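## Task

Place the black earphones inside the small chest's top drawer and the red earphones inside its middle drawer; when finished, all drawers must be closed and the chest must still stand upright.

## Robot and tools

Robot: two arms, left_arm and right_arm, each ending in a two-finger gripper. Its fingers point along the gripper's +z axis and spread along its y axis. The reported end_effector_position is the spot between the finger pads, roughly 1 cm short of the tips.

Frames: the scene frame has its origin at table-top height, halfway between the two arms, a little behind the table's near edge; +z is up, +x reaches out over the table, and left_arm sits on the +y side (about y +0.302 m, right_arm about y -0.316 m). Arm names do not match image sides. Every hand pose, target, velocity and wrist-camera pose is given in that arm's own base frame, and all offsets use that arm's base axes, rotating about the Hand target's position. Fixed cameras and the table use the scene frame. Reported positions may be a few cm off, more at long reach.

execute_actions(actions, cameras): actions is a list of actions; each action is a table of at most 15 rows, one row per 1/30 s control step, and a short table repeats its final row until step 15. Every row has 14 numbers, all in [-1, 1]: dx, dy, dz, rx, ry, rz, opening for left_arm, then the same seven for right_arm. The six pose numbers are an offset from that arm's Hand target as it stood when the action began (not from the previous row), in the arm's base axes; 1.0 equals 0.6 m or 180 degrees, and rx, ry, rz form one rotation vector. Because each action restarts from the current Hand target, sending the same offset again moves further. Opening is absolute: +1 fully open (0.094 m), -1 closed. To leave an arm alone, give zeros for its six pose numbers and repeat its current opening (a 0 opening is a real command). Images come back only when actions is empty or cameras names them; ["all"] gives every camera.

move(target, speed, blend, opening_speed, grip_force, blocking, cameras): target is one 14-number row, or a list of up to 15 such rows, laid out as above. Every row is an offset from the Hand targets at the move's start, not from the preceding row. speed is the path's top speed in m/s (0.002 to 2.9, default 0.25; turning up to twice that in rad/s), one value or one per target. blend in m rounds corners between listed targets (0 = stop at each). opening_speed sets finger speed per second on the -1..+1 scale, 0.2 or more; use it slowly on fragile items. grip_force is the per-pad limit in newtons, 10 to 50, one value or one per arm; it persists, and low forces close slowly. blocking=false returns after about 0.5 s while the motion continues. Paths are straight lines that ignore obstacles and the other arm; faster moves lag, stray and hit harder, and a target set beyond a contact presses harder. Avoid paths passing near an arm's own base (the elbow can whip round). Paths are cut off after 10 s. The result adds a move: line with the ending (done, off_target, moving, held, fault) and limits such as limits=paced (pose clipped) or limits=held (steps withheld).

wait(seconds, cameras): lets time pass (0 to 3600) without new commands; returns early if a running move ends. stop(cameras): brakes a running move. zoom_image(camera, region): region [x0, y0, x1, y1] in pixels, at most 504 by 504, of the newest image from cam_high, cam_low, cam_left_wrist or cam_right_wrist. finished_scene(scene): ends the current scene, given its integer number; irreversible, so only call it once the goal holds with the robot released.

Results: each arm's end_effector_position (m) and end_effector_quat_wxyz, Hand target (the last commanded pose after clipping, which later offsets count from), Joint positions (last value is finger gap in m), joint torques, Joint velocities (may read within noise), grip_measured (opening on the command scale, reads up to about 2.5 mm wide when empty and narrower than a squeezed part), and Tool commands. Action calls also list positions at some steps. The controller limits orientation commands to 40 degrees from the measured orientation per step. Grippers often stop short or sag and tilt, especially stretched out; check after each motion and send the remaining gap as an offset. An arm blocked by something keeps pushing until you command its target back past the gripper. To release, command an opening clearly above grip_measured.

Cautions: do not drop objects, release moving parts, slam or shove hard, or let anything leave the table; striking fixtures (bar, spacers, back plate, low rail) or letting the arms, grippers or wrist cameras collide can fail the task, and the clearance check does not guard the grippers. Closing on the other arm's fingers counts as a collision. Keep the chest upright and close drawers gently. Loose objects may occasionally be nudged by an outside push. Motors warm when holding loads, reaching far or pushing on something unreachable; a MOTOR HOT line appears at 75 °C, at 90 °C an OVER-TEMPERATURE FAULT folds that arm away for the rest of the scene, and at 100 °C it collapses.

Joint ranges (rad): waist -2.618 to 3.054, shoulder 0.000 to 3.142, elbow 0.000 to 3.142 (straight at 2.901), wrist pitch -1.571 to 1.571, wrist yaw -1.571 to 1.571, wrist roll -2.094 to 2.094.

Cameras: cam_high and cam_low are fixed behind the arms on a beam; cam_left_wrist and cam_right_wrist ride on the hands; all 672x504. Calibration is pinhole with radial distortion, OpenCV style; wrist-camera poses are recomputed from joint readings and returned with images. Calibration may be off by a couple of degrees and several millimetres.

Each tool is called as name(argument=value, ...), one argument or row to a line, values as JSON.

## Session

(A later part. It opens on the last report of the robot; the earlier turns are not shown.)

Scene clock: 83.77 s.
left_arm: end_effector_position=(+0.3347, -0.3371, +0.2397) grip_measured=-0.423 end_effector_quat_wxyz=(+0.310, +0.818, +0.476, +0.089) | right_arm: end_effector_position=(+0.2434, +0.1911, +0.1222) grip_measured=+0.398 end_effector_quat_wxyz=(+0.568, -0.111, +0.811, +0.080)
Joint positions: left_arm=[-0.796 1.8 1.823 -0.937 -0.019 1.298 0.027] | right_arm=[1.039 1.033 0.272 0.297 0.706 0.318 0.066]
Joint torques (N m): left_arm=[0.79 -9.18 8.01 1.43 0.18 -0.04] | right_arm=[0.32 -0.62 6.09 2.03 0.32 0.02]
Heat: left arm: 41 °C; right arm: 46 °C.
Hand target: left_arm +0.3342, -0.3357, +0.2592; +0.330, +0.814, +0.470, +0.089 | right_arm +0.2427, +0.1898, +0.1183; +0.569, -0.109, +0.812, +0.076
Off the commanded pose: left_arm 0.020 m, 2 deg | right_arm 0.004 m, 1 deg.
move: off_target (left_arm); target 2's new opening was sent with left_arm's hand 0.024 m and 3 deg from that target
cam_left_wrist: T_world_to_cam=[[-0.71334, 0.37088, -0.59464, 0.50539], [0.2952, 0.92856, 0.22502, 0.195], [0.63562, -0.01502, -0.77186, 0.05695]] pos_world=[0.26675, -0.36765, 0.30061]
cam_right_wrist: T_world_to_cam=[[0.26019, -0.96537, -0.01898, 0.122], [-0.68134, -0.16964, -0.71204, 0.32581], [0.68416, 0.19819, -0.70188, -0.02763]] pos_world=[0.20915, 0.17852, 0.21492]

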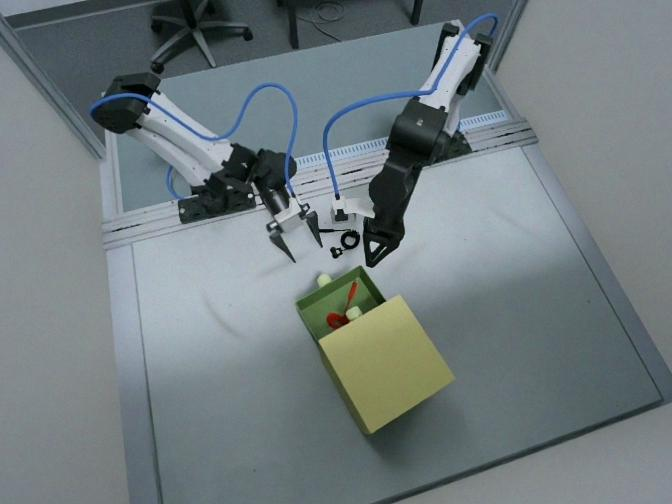

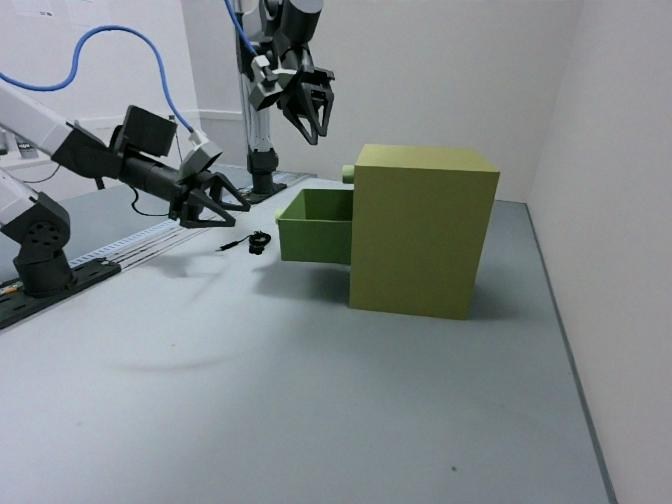

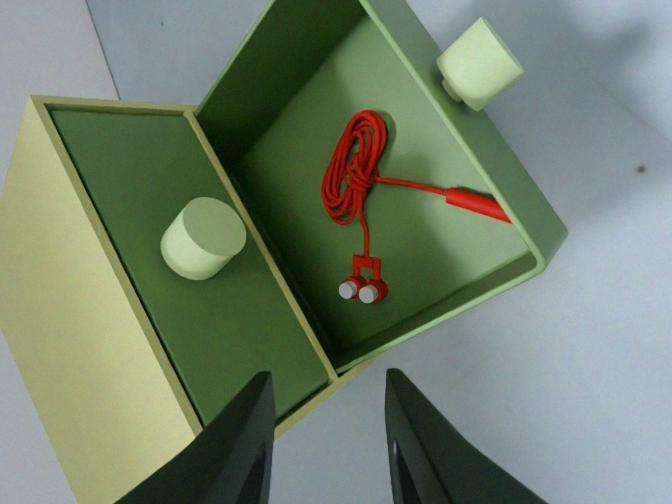

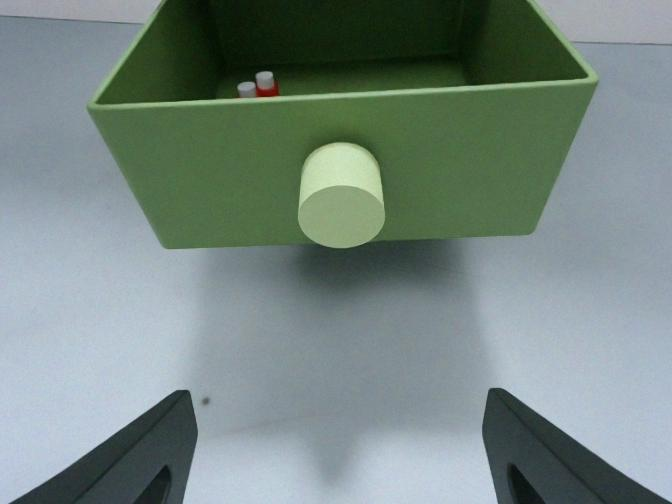

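move(
  target=[
    [-0.0908, 0.0167, -0.0333, 0.0365, 0.0322, -0.0216, -0.45, 0.1366, 0.0374, 0, 0, 0, 0, 0.4],
    [-0.2076, 0.0382, -0.12, 0.0835, 0.0735, -0.0494, -0.45, 0.3053, 0.0836, 0, 0, 0, 0, 0.4],
    [-0.2595, 0.0478, -0.1603, 0.1044, 0.0919, -0.0617, -0.45, 0.3664, 0.1004, 0, 0, 0, 0, 0.4],
  ],
  speed=[0.25, 0.15, 0.07],
  blend=[0.01, 0.01, 0],
  cameras=["cam_low", "cam_left_wrist", "cam_right_wrist", "cam_high"],
)

Scene clock: 102.10 s.
left_arm: end_effector_position=(+0.1856, -0.3110, +0.1558) grip_measured=-0.447 end_effector_quat_wxyz=(+0.123, +0.903, +0.410, +0.022) | right_arm: end_effector_position=(+0.4505, +0.2445, +0.1168) grip_measured=+0.398 end_effector_quat_wxyz=(+0.563, -0.106, +0.817, +0.067)
Joint positions: left_arm=[-1.042 1.682 1.522 -1.161 -0.018 1.25 0.026] | right_arm=[0.61 1.854 0.928 0.538 0.338 0.123 0.066]
Joint torques (N m): left_arm=[-0.16 -8.83 4.86 0.66 0.18 -0.19] | right_arm=[-1.43 -5.19 9.77 2.25 -0.21 -0.1]
Heat: left arm: 42 °C; right arm: 49 °C.
Hand target: left_arm +0.1784, -0.3071, +0.1630; +0.130, +0.902, +0.411, +0.015 | right_arm +0.4626, +0.2499, +0.1182; +0.569, -0.109, +0.812, +0.076
Off the commanded pose: left_arm 0.011 m, 1 deg | right_arm 0.013 m, 1 deg.
move: off_target (left_arm, right_arm)
cam_left_wrist: T_world_to_cam=[[-0.72214, 0.64815, -0.2417, 0.37237], [0.54596, 0.74859, 0.37623, 0.10772], [0.42479, 0.13973, -0.89445, 0.19367]] pos_world=[0.12782, -0.34905, 0.2227]
cam_right_wrist: T_world_to_cam=[[0.23631, -0.97167, -0.00388, 0.13015], [-0.6951, -0.16626, -0.69942, 0.47601], [0.67896, 0.16797, -0.7147, -0.17249]] pos_world=[0.41724, 0.23458, 0.21016]

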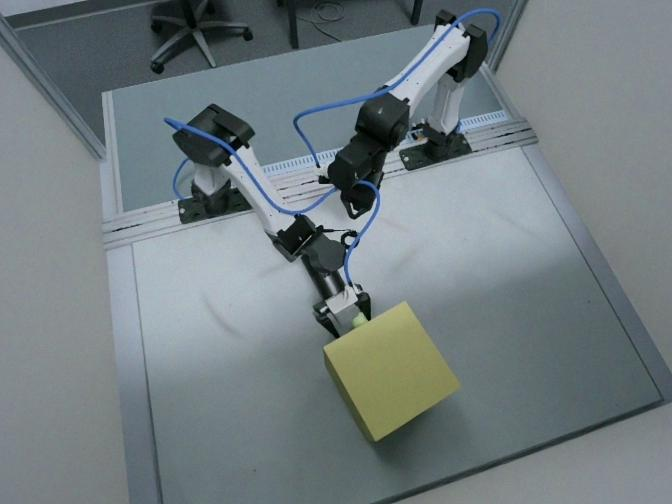

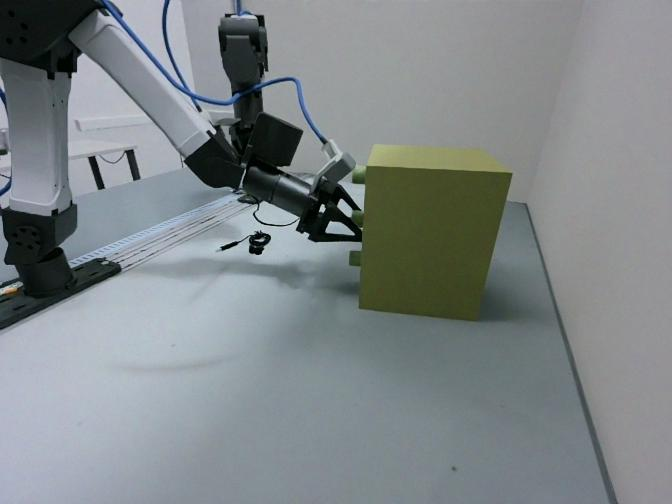

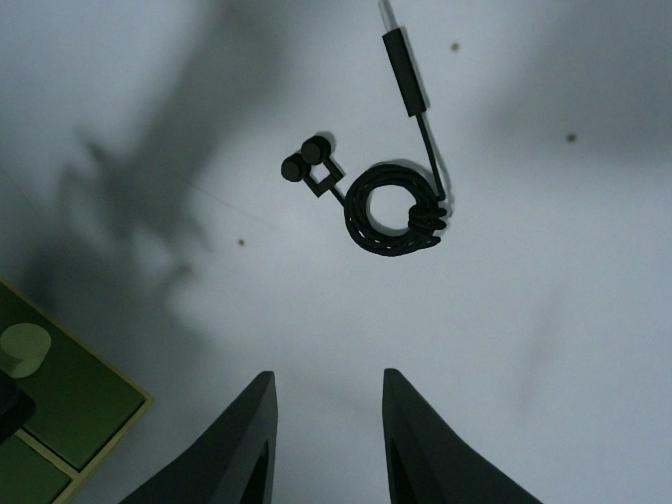

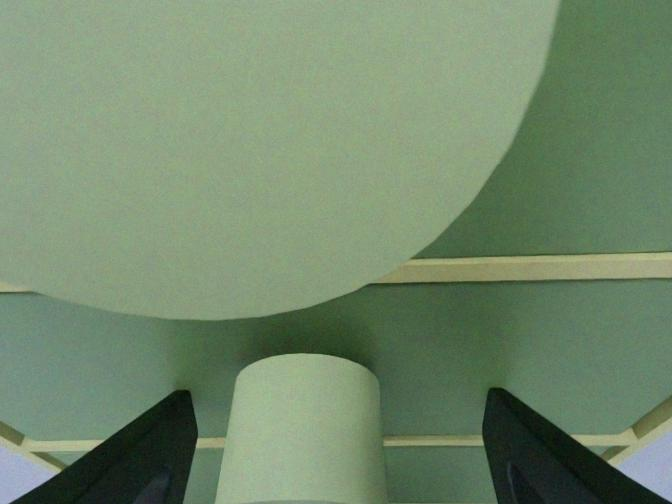

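zoom_image(
  camera="cam_right_wrist",
  region=[380, 230, 672, 480],
)

zoom_image(
  camera="cam_low",
  region=[300, 140, 420, 320],
)

Scaled by 1.726 from the camera's image (finer frame: 960x720).

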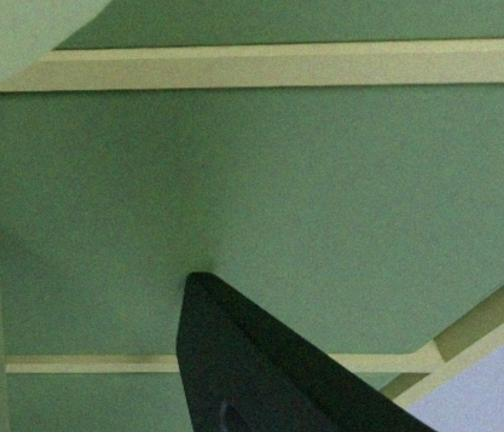

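Scaled by 2.800 from the camera's image (finer frame: 960x720).

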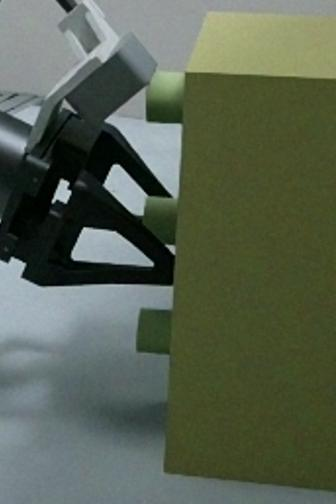

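move(
  target=[
    [-0.0132, 0.0193, -0.09, 0, 0, 0, -0.36, -0.0964, -0.0264, 0, 0, 0, 0, 0.4],
    [-0.0132, 0.0193, -0.1783, 0, 0, 0, -0.36, -0.0990, -0.0190, 0.1363, 0, 0, 0, 0.4],
  ],
  speed=[0.2, 0.2],
  blend=[0.005, 0],
  cameras=["cam_low", "cam_left_wrist", "cam_right_wrist"],
)

Scene clock: 110.30 s.
left_arm: end_effector_position=(+0.1724, -0.2930, +0.0579) grip_measured=-0.363 end_effector_quat_wxyz=(+0.123, +0.904, +0.409, +0.021) | right_arm: end_effector_position=(+0.4021, +0.2367, +0.1817) grip_measured=+0.398 end_effector_quat_wxyz=(+0.555, -0.121, +0.820, +0.068)
Joint positions: left_arm=[-1.048 1.642 1.084 -0.763 -0.018 1.246 0.03] | right_arm=[0.666 1.55 0.899 0.238 0.368 0.131 0.066]
Joint torques (N m): left_arm=[0.08 -5.87 4.71 1 0.17 -0.2] | right_arm=[0.21 -7.75 9.32 2 0.2 0.11]
Heat: left arm: 41 °C; right arm: 51 °C.
Hand target: left_arm +0.1704, -0.2956, +0.0561; +0.130, +0.902, +0.411, +0.015 | right_arm +0.4031, +0.2386, +0.2002; +0.569, -0.109, +0.812, +0.076
Off the commanded pose: left_arm 0.004 m, 1 deg | right_arm 0.018 m, 2 deg.
move: off_target (right_arm)
cam_left_wrist: T_world_to_cam=[[-0.72072, 0.64973, -0.2417, 0.3277], [0.54823, 0.74759, 0.37489, 0.13761], [0.42427, 0.13769, -0.89501, 0.1087]] pos_world=[0.11462, -0.33075, 0.1249]
cam_right_wrist: T_world_to_cam=[[0.26153, -0.96516, 0.00834, 0.12029], [-0.70054, -0.19576, -0.68623, 0.49319], [0.66396, 0.17363, -0.72733, -0.08489]] pos_world=[0.3704, 0.22739, 0.2757]

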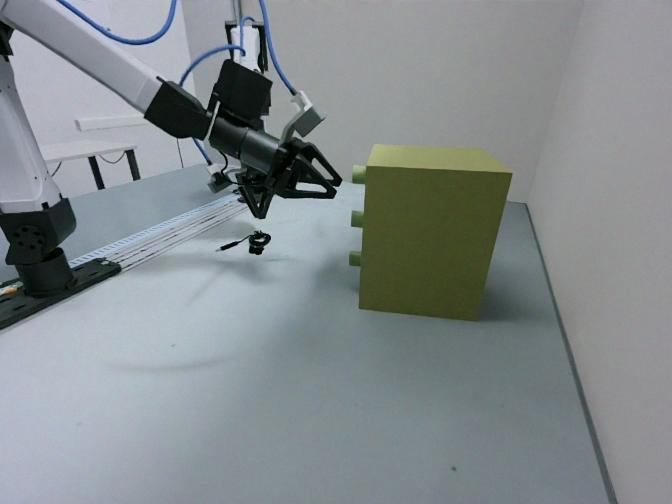

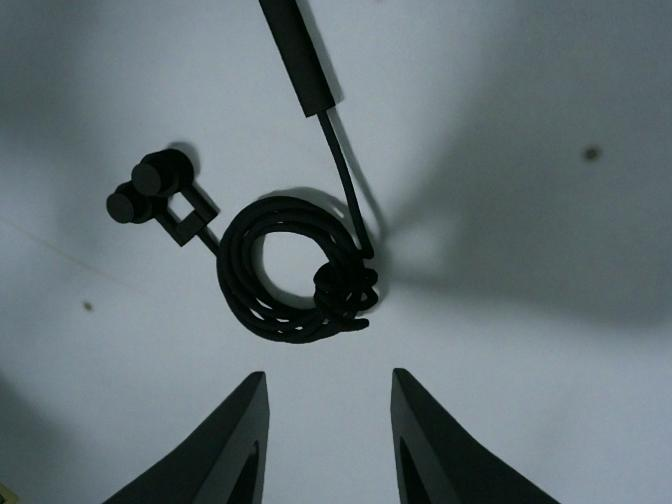

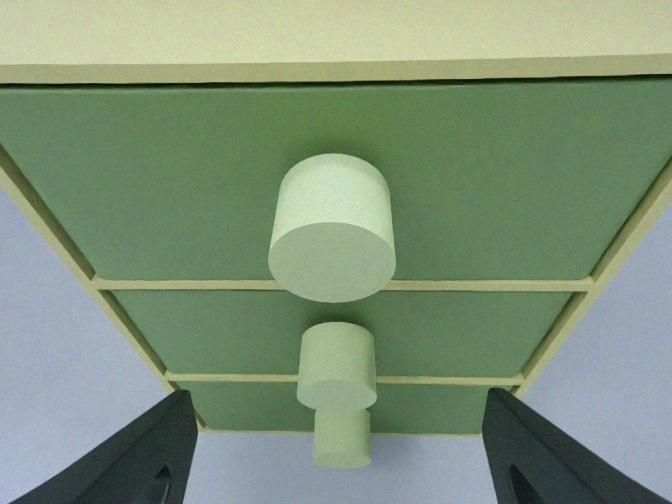

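move(
  target=[
    [-0.0023, -0.019, -0.018, 0, 0, 0, -0.36, 0.034, 0.0104, 0.0247, 0, 0, 0, 0.4],
    [-0.0023, -0.019, -0.0727, 0, 0, 0, -0.36, 0.0678, 0.0208, 0.0247, 0, 0, 0, 0.4],
    [-0.0023, -0.019, -0.0727, 0, 0, 0, -0.95, 0.0678, 0.0208, 0.0247, 0, 0, 0, -0.5],
    [-0.0023, -0.019, 0.1315, 0, 0, 0, -0.95, -0.1162, -0.0295, 0.0213, 0, 0, 0, -0.5],
    [-0.0023, -0.019, 0.1315, 0, 0, 0, -0.95, -0.1162, -0.0295, 0.0213, 0, 0, 0, 0.4],
    [0.216, -0.0073, 0.3898, -0.1316, -0.1028, 0.076, -0.95, -0.2768, -0.0737, 0.0163, 0, 0, 0, 0.4],
  ],
  speed=[0.15, 0.07, 0.1, 0.15, 0.1, 0.35],
  blend=[0.005, 0, 0, 0, 0, 0],
  opening_speed=1.5,
  cameras=["all"],
)

Scene clock: 123.90 s.
left_arm: end_effector_position=(+0.2924, -0.2924, +0.2727) grip_measured=-0.834 end_effector_quat_wxyz=(+0.345, +0.795, +0.491, +0.087) | right_arm: end_effector_position=(+0.2387, +0.1974, +0.2085) grip_measured=+0.398 end_effector_quat_wxyz=(+0.566, -0.117, +0.812, +0.075)
Joint positions: left_arm=[-0.792 1.532 1.617 -0.93 -0.015 1.248 0.008] | right_arm=[1.081 0.903 0.595 -0.183 0.743 0.335 0.066]
Joint torques (N m): left_arm=[0.84 -4.83 9.13 1.9 0.18 -0.02] | right_arm=[0.34 -2.3 7.31 1.78 0.36 0.1]
Heat: left arm: 40 °C; right arm: 50 °C.
Hand target: left_arm +0.3000, -0.2999, +0.2901; +0.372, +0.788, +0.483, +0.089 | right_arm +0.2371, +0.1943, +0.2099; +0.569, -0.109, +0.812, +0.076
Off the commanded pose: left_arm 0.020 m, 3 deg | right_arm 0.004 m, 1 deg.
move: off_target (left_arm)
cam_left_wrist: T_world_to_cam=[[-0.71122, 0.29615, -0.63754, 0.46751], [0.2526, 0.95402, 0.16136, 0.19583], [0.65601, -0.04628, -0.75333, 0.08975]] pos_world=[0.22415, -0.32113, 0.33407]
cam_right_wrist: T_world_to_cam=[[0.26352, -0.96464, -0.0047, 0.12702], [-0.68271, -0.18306, -0.70739, 0.3871], [0.68151, 0.18962, -0.70681, 0.03822]] pos_world=[0.20476, 0.18614, 0.30144]

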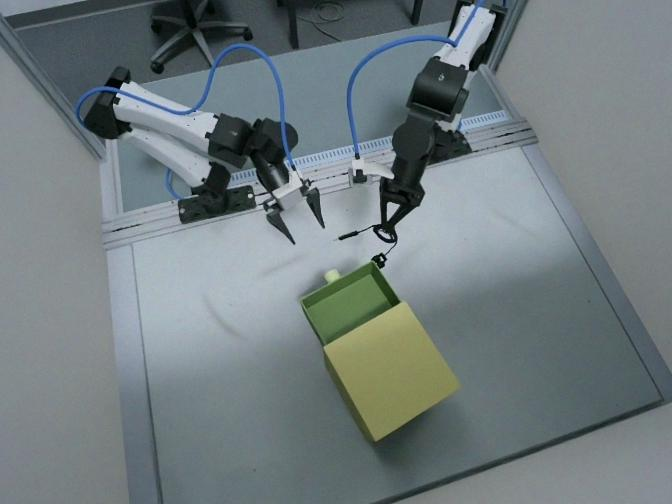

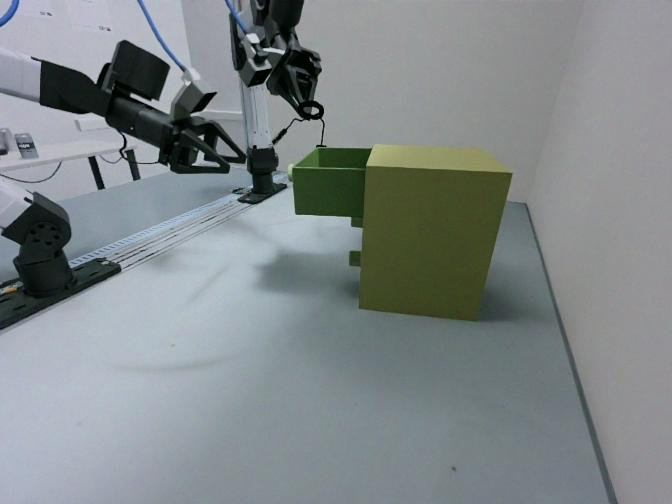

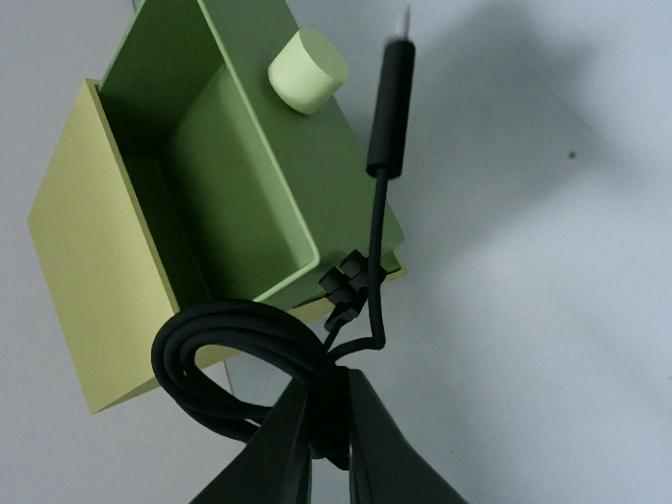

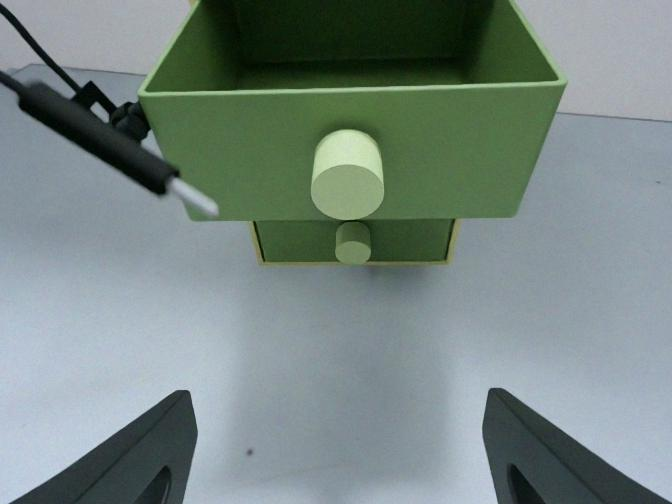

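move(
  target=[
    [0, 0, 0.0917, -0.0199, -0.0269, 0.0943, -0.95, 0, 0, 0, 0, 0, 0, 0.4],
    [0.1383, -0.1177, 0.0832, -0.0199, -0.0269, 0.0943, -0.95, 0, 0, 0, 0, 0, 0, 0.4],
  ],
  speed=[0.3, 0.22],
  blend=[0.01, 0],
  cameras=["all"],
)

Scene clock: 137.17 s.
left_arm: end_effector_position=(+0.3779, -0.3714, +0.3341) grip_measured=-0.834 end_effector_quat_wxyz=(+0.392, +0.700, +0.576, +0.157) | right_arm: end_effector_position=(+0.2387, +0.1973, +0.2084) grip_measured=+0.398 end_effector_quat_wxyz=(+0.566, -0.117, +0.812, +0.075)
Joint positions: left_arm=[-0.867 2.062 2.455 -1.124 -0.279 1.021 0.008] | right_arm=[1.081 0.903 0.595 -0.184 0.743 0.336 0.066]
Joint torques (N m): left_arm=[0.84 -7.34 8.2 1.72 -0.16 -0.19] | right_arm=[0.31 -2.3 7.27 1.77 0.35 0.11]
Heat: left arm: 39 °C; right arm: 49 °C.
Hand target: left_arm +0.3830, -0.3705, +0.3399; +0.399, +0.692, +0.580, +0.161 | right_arm +0.2371, +0.1943, +0.2099; +0.569, -0.109, +0.812, +0.076
Off the commanded pose: left_arm 0.008 m, 1 deg | right_arm 0.004 m, 1 deg.
move: done
cam_left_wrist: T_world_to_cam=[[-0.6764, 0.04662, -0.73505, 0.51763], [-0.0271, 0.99574, 0.0881, 0.38536], [0.73603, 0.07951, -0.67226, 0.06576]] pos_world=[0.31217, -0.41308, 0.39075]
cam_right_wrist: T_world_to_cam=[[0.26296, -0.9648, -0.00467, 0.12706], [-0.68307, -0.18275, -0.70712, 0.38695], [0.68137, 0.18913, -0.70708, 0.03837]] pos_world=[0.20476, 0.18604, 0.30134]

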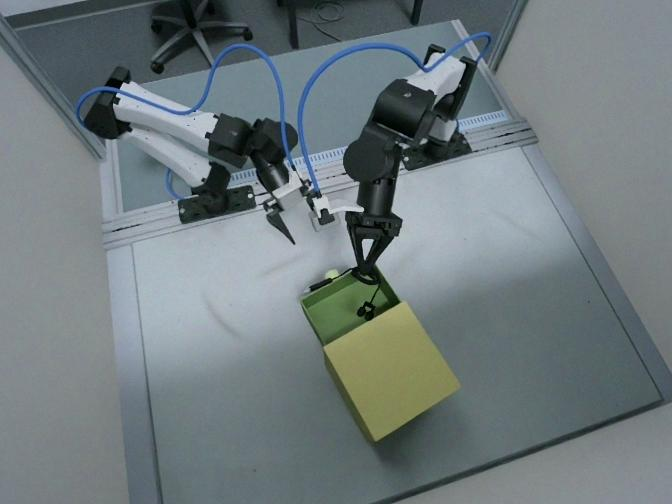

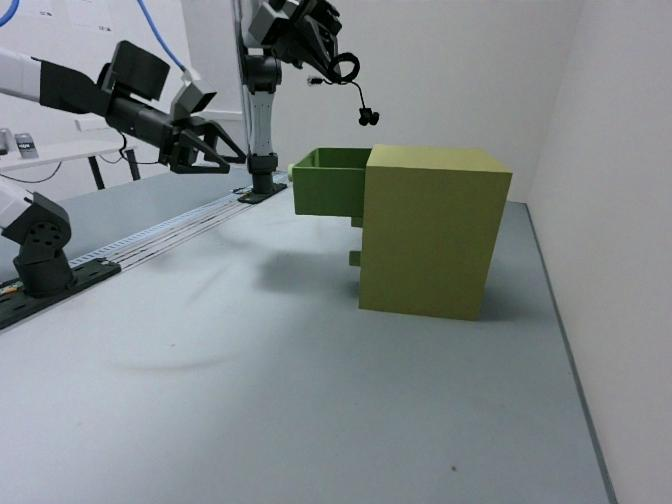

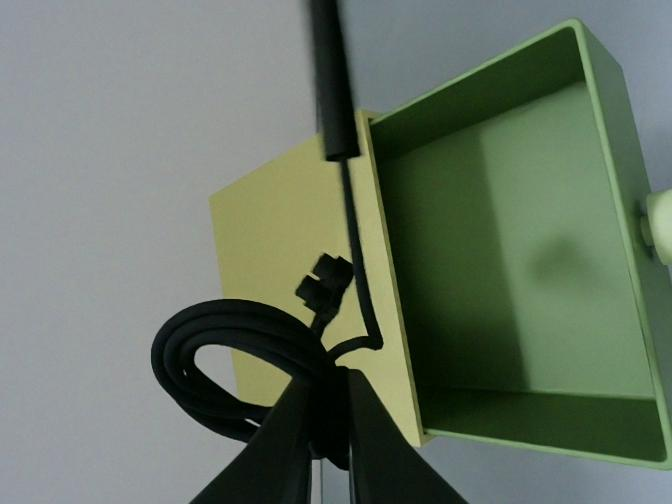

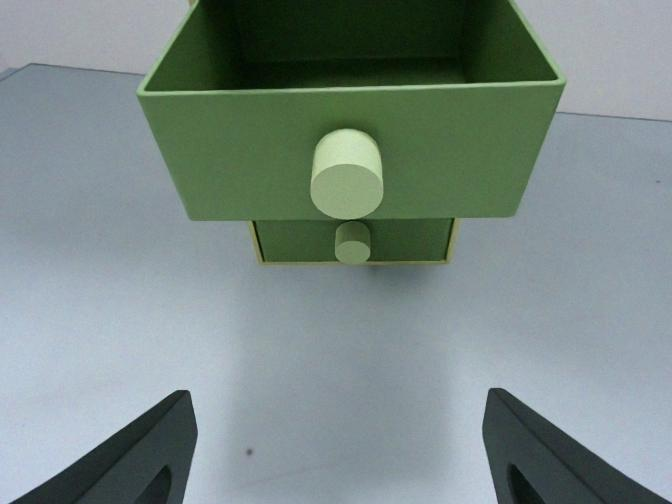

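move(
  target=[
    [-0.017, 0.0317, -0.0715, 0.0018, 0.0105, 0.0019, -0.95, 0, 0, 0, 0, 0, 0, 0.4],
    [0.001, 0.0345, -0.1615, 0.01754, 0.105, 0.01945, -0.95, 0, 0, 0, 0, 0, 0, 0.4],
  ],
  speed=[0.2, 0.22],
  blend=[0.01, 0],
  cameras=["cam_high", "cam_low", "cam_left_wrist", "cam_right_wrist"],
)

Scene clock: 150.00 s.
left_arm: end_effector_position=(+0.3794, -0.3478, +0.2386) grip_measured=-0.834 end_effector_quat_wxyz=(+0.267, +0.707, +0.649, +0.080) | right_arm: end_effector_position=(+0.2387, +0.1973, +0.2084) grip_measured=+0.398 end_effector_quat_wxyz=(+0.566, -0.117, +0.812, +0.075)
Joint positions: left_arm=[-0.787 2.122 2.333 -1.231 -0.133 0.907 0.008] | right_arm=[1.081 0.903 0.595 -0.184 0.743 0.336 0.066]
Joint torques (N m): left_arm=[0.95 -7.98 8.49 1.29 0.1 -0.21] | right_arm=[0.29 -2.26 7.27 1.77 0.35 0.11]
Heat: left arm: 40 °C; right arm: 48 °C.
Hand target: left_arm +0.3837, -0.3498, +0.2430; +0.274, +0.701, +0.654, +0.073 | right_arm +0.2371, +0.1943, +0.2099; +0.569, -0.109, +0.812, +0.076
Off the commanded pose: left_arm 0.006 m, 1 deg | right_arm 0.004 m, 1 deg.
move: done
cam_left_wrist: T_world_to_cam=[[-0.87303, 0.03264, -0.48657, 0.45783], [-0.05859, 0.98351, 0.17109, 0.35823], [0.48413, 0.17788, -0.85672, 0.1723]] pos_world=[0.33728, -0.39791, 0.30909]
cam_right_wrist: T_world_to_cam=[[0.26296, -0.9648, -0.00467, 0.12706], [-0.68307, -0.18275, -0.70712, 0.38695], [0.68137, 0.18913, -0.70708, 0.03837]] pos_world=[0.20476, 0.18604, 0.30134]

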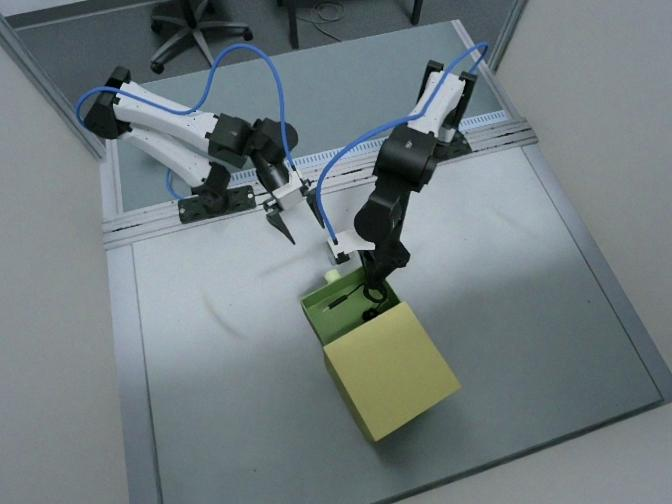

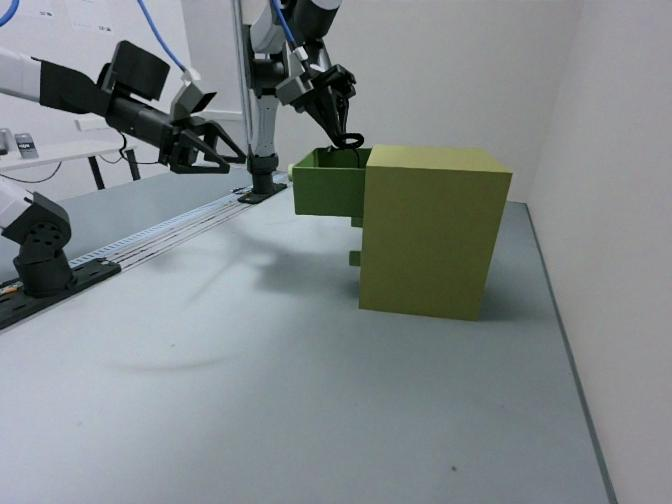

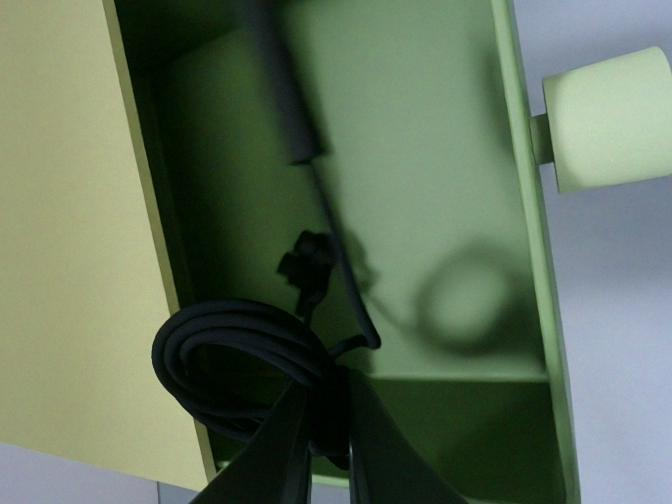

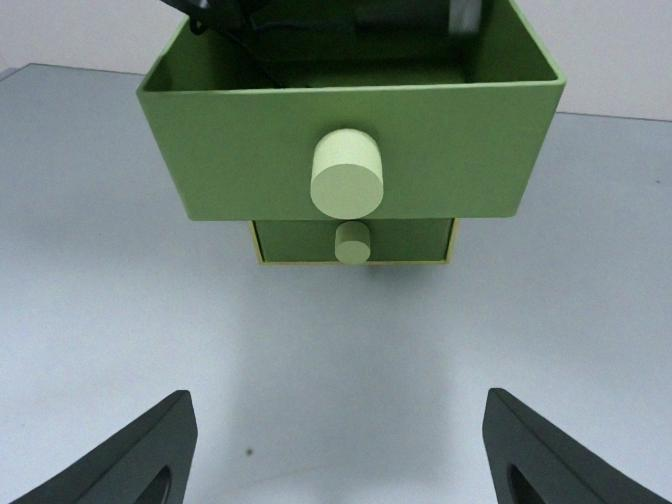

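move(
  target=[
    [0, 0, -0.02, 0, 0, 0, -0.95, 0, 0, 0, 0, 0, 0, 0.4],
    [0, 0, -0.02, 0, 0, 0, -0.42, 0, 0, 0, 0, 0, 0, 0.4],
    [-0.0843, 0.0502, 0.1343, 0, 0, 0, -0.42, 0, 0, 0, 0, 0, 0, 0.4],
    [-0.2062, 0.2497, 0.1117, 0, 0, 0, -0.42, 0.1733, 0.0478, -0.0215, 0, 0, 0, 0.4],
  ],
  speed=[0.1, 0.1, 0.2, 0.35],
  blend=[0, 0, 0.01, 0],
  opening_speed=1.0,
  cameras=["all"],
)

Scene clock: 157.43 s.
left_arm: end_effector_position=(+0.2605, -0.2004, +0.3033) grip_measured=-0.423 end_effector_quat_wxyz=(+0.256, +0.703, +0.659, +0.076) | right_arm: end_effector_position=(+0.3355, +0.2176, +0.1911) grip_measured=+0.398 end_effector_quat_wxyz=(+0.564, -0.107, +0.816, +0.069)
Joint positions: left_arm=[-0.703 1.467 1.816 -1.386 -0.089 0.957 0.027] | right_arm=[0.783 1.285 0.703 0.169 0.494 0.195 0.066]
Joint torques (N m): left_arm=[0.92 -6.01 4.46 1.58 0.15 0.03] | right_arm=[-0.77 -2.65 9.44 2.14 -0.07 -0.08]
Heat: left arm: 40 °C; right arm: 49 °C.
Hand target: left_arm +0.2600, -0.2000, +0.3100; +0.274, +0.701, +0.654, +0.073 | right_arm +0.3410, +0.2231, +0.1971; +0.569, -0.109, +0.812, +0.076
Off the commanded pose: left_arm 0.007 m, 2 deg | right_arm 0.010 m, 1 deg.
move: done
cam_left_wrist: T_world_to_cam=[[-0.88538, 0.01985, -0.46443, 0.37459], [-0.07224, 0.98107, 0.17966, 0.19565], [0.45921, 0.19262, -0.86719, 0.27165]] pos_world=[0.22104, -0.2517, 0.3744]
cam_right_wrist: T_world_to_cam=[[0.24026, -0.97069, -0.00572, 0.13027], [-0.69155, -0.16703, -0.70275, 0.44325], [0.6812, 0.1728, -0.71141, -0.03921]] pos_world=[0.30194, 0.20727, 0.28435]

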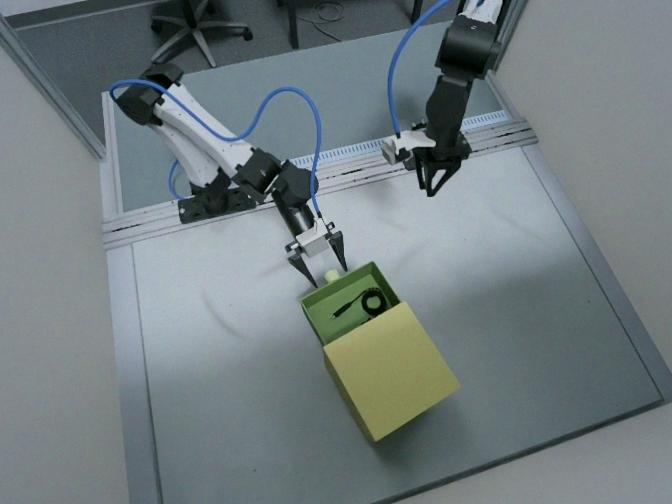

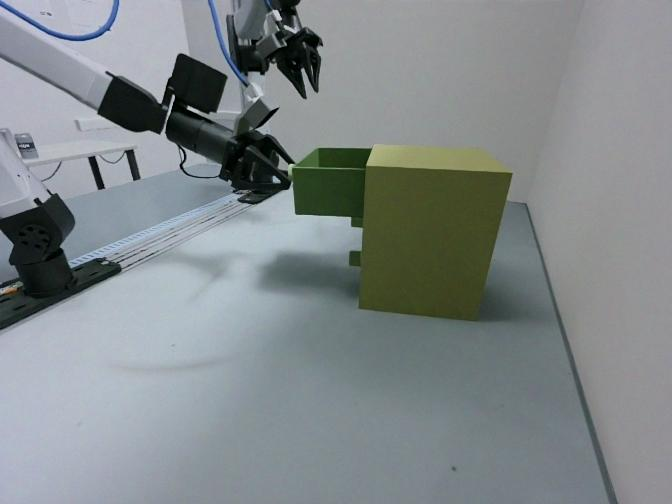

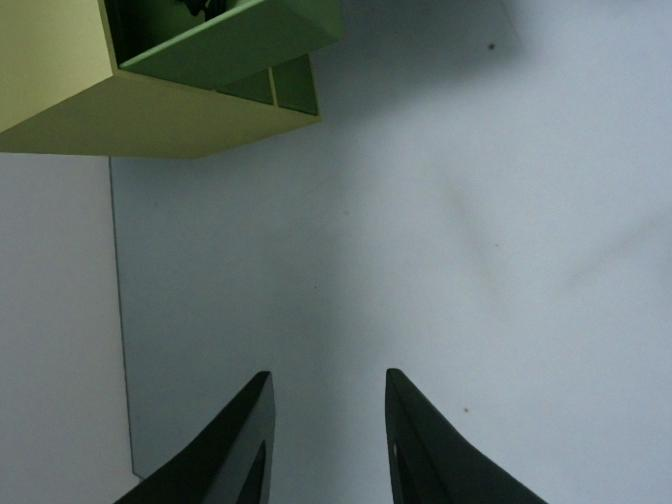

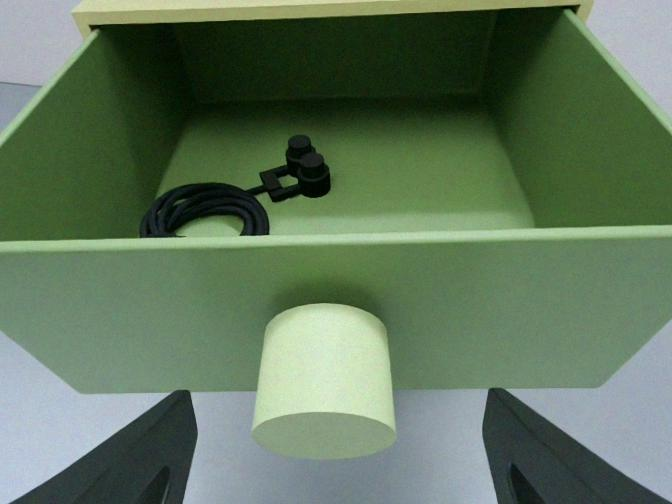

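move(
  target=[
    [0, 0, 0, 0, 0, 0, -0.42, 0.1564, 0.0428, 0, 0, 0, 0, 0.4],
    [0, 0, 0, 0, 0, 0, -0.42, 0.1949, 0.0534, 0, 0, 0, 0, 0.4],
    [0, 0, 0, 0, 0, 0, -0.42, 0.068, 0.0186, 0, 0, 0, 0, 0.4],
  ],
  speed=[0.13, 0.05, 0.2],
  blend=[0.01, 0, 0],
  cameras=["cam_low", "cam_right_wrist", "cam_high"],
)

Scene clock: 162.00 s.
left_arm: end_effector_position=(+0.2606, -0.2005, +0.3034) grip_measured=-0.423 end_effector_quat_wxyz=(+0.256, +0.703, +0.659, +0.076) | right_arm: end_effector_position=(+0.3857, +0.2378, +0.1889) grip_measured=+0.398 end_effector_quat_wxyz=(+0.562, -0.120, +0.815, +0.073)
Joint positions: left_arm=[-0.703 1.467 1.816 -1.385 -0.089 0.957 0.027] | right_arm=[0.701 1.491 0.857 0.236 0.396 0.145 0.066]
Joint torques (N m): left_arm=[0.92 -6.01 4.4 1.57 0.15 0.01] | right_arm=[0.14 -7.97 6.48 2.01 0.22 0.1]
Heat: left arm: 40 °C; right arm: 49 °C.
Hand target: left_arm +0.2600, -0.2000, +0.3100; +0.274, +0.701, +0.654, +0.074 | right_arm +0.3818, +0.2343, +0.1969; +0.569, -0.109, +0.812, +0.076
Off the commanded pose: left_arm 0.007 m, 2 deg | right_arm 0.010 m, 2 deg.
move: done
cam_right_wrist: T_world_to_cam=[[0.26488, -0.96428, 0.00022, 0.12563], [-0.68924, -0.18949, -0.69932, 0.4836], [0.67438, 0.18508, -0.71481, -0.0782]] pos_world=[0.35278, 0.22726, 0.28226]
Images, in order (width x height): cam_high 672x504, cam_low 672x504, cam_right_wrist 672x504.

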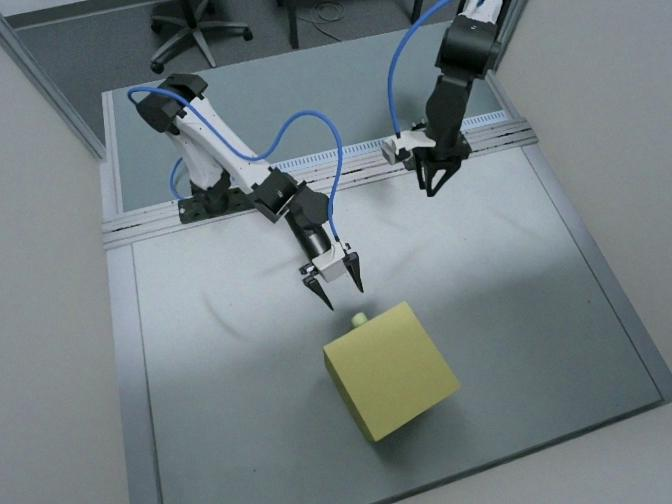

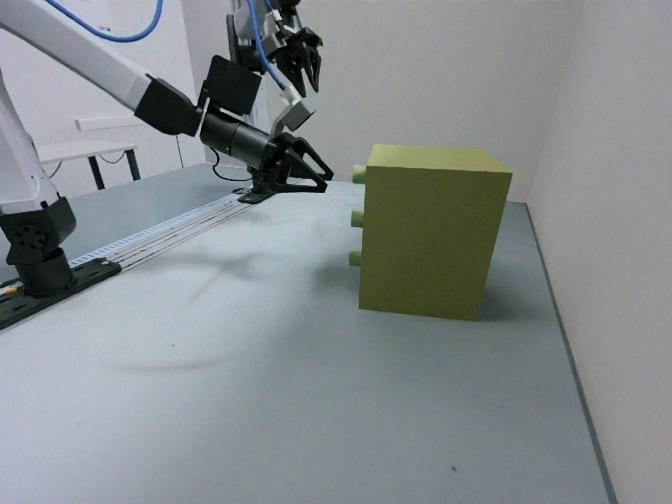

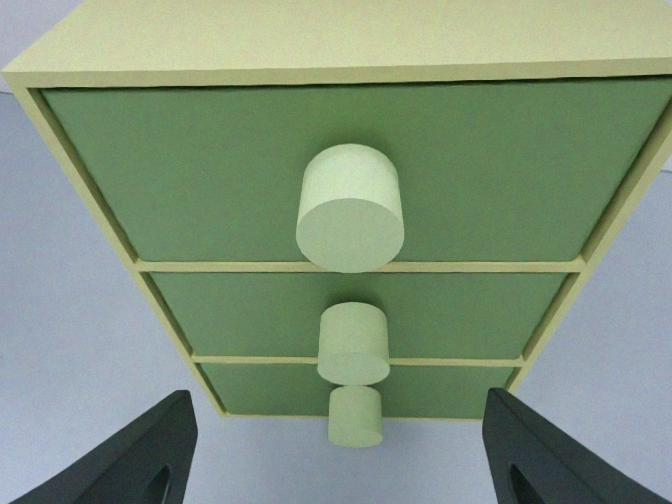

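finished_scene(
  scene=2,
)

The scene is finished: the task was done.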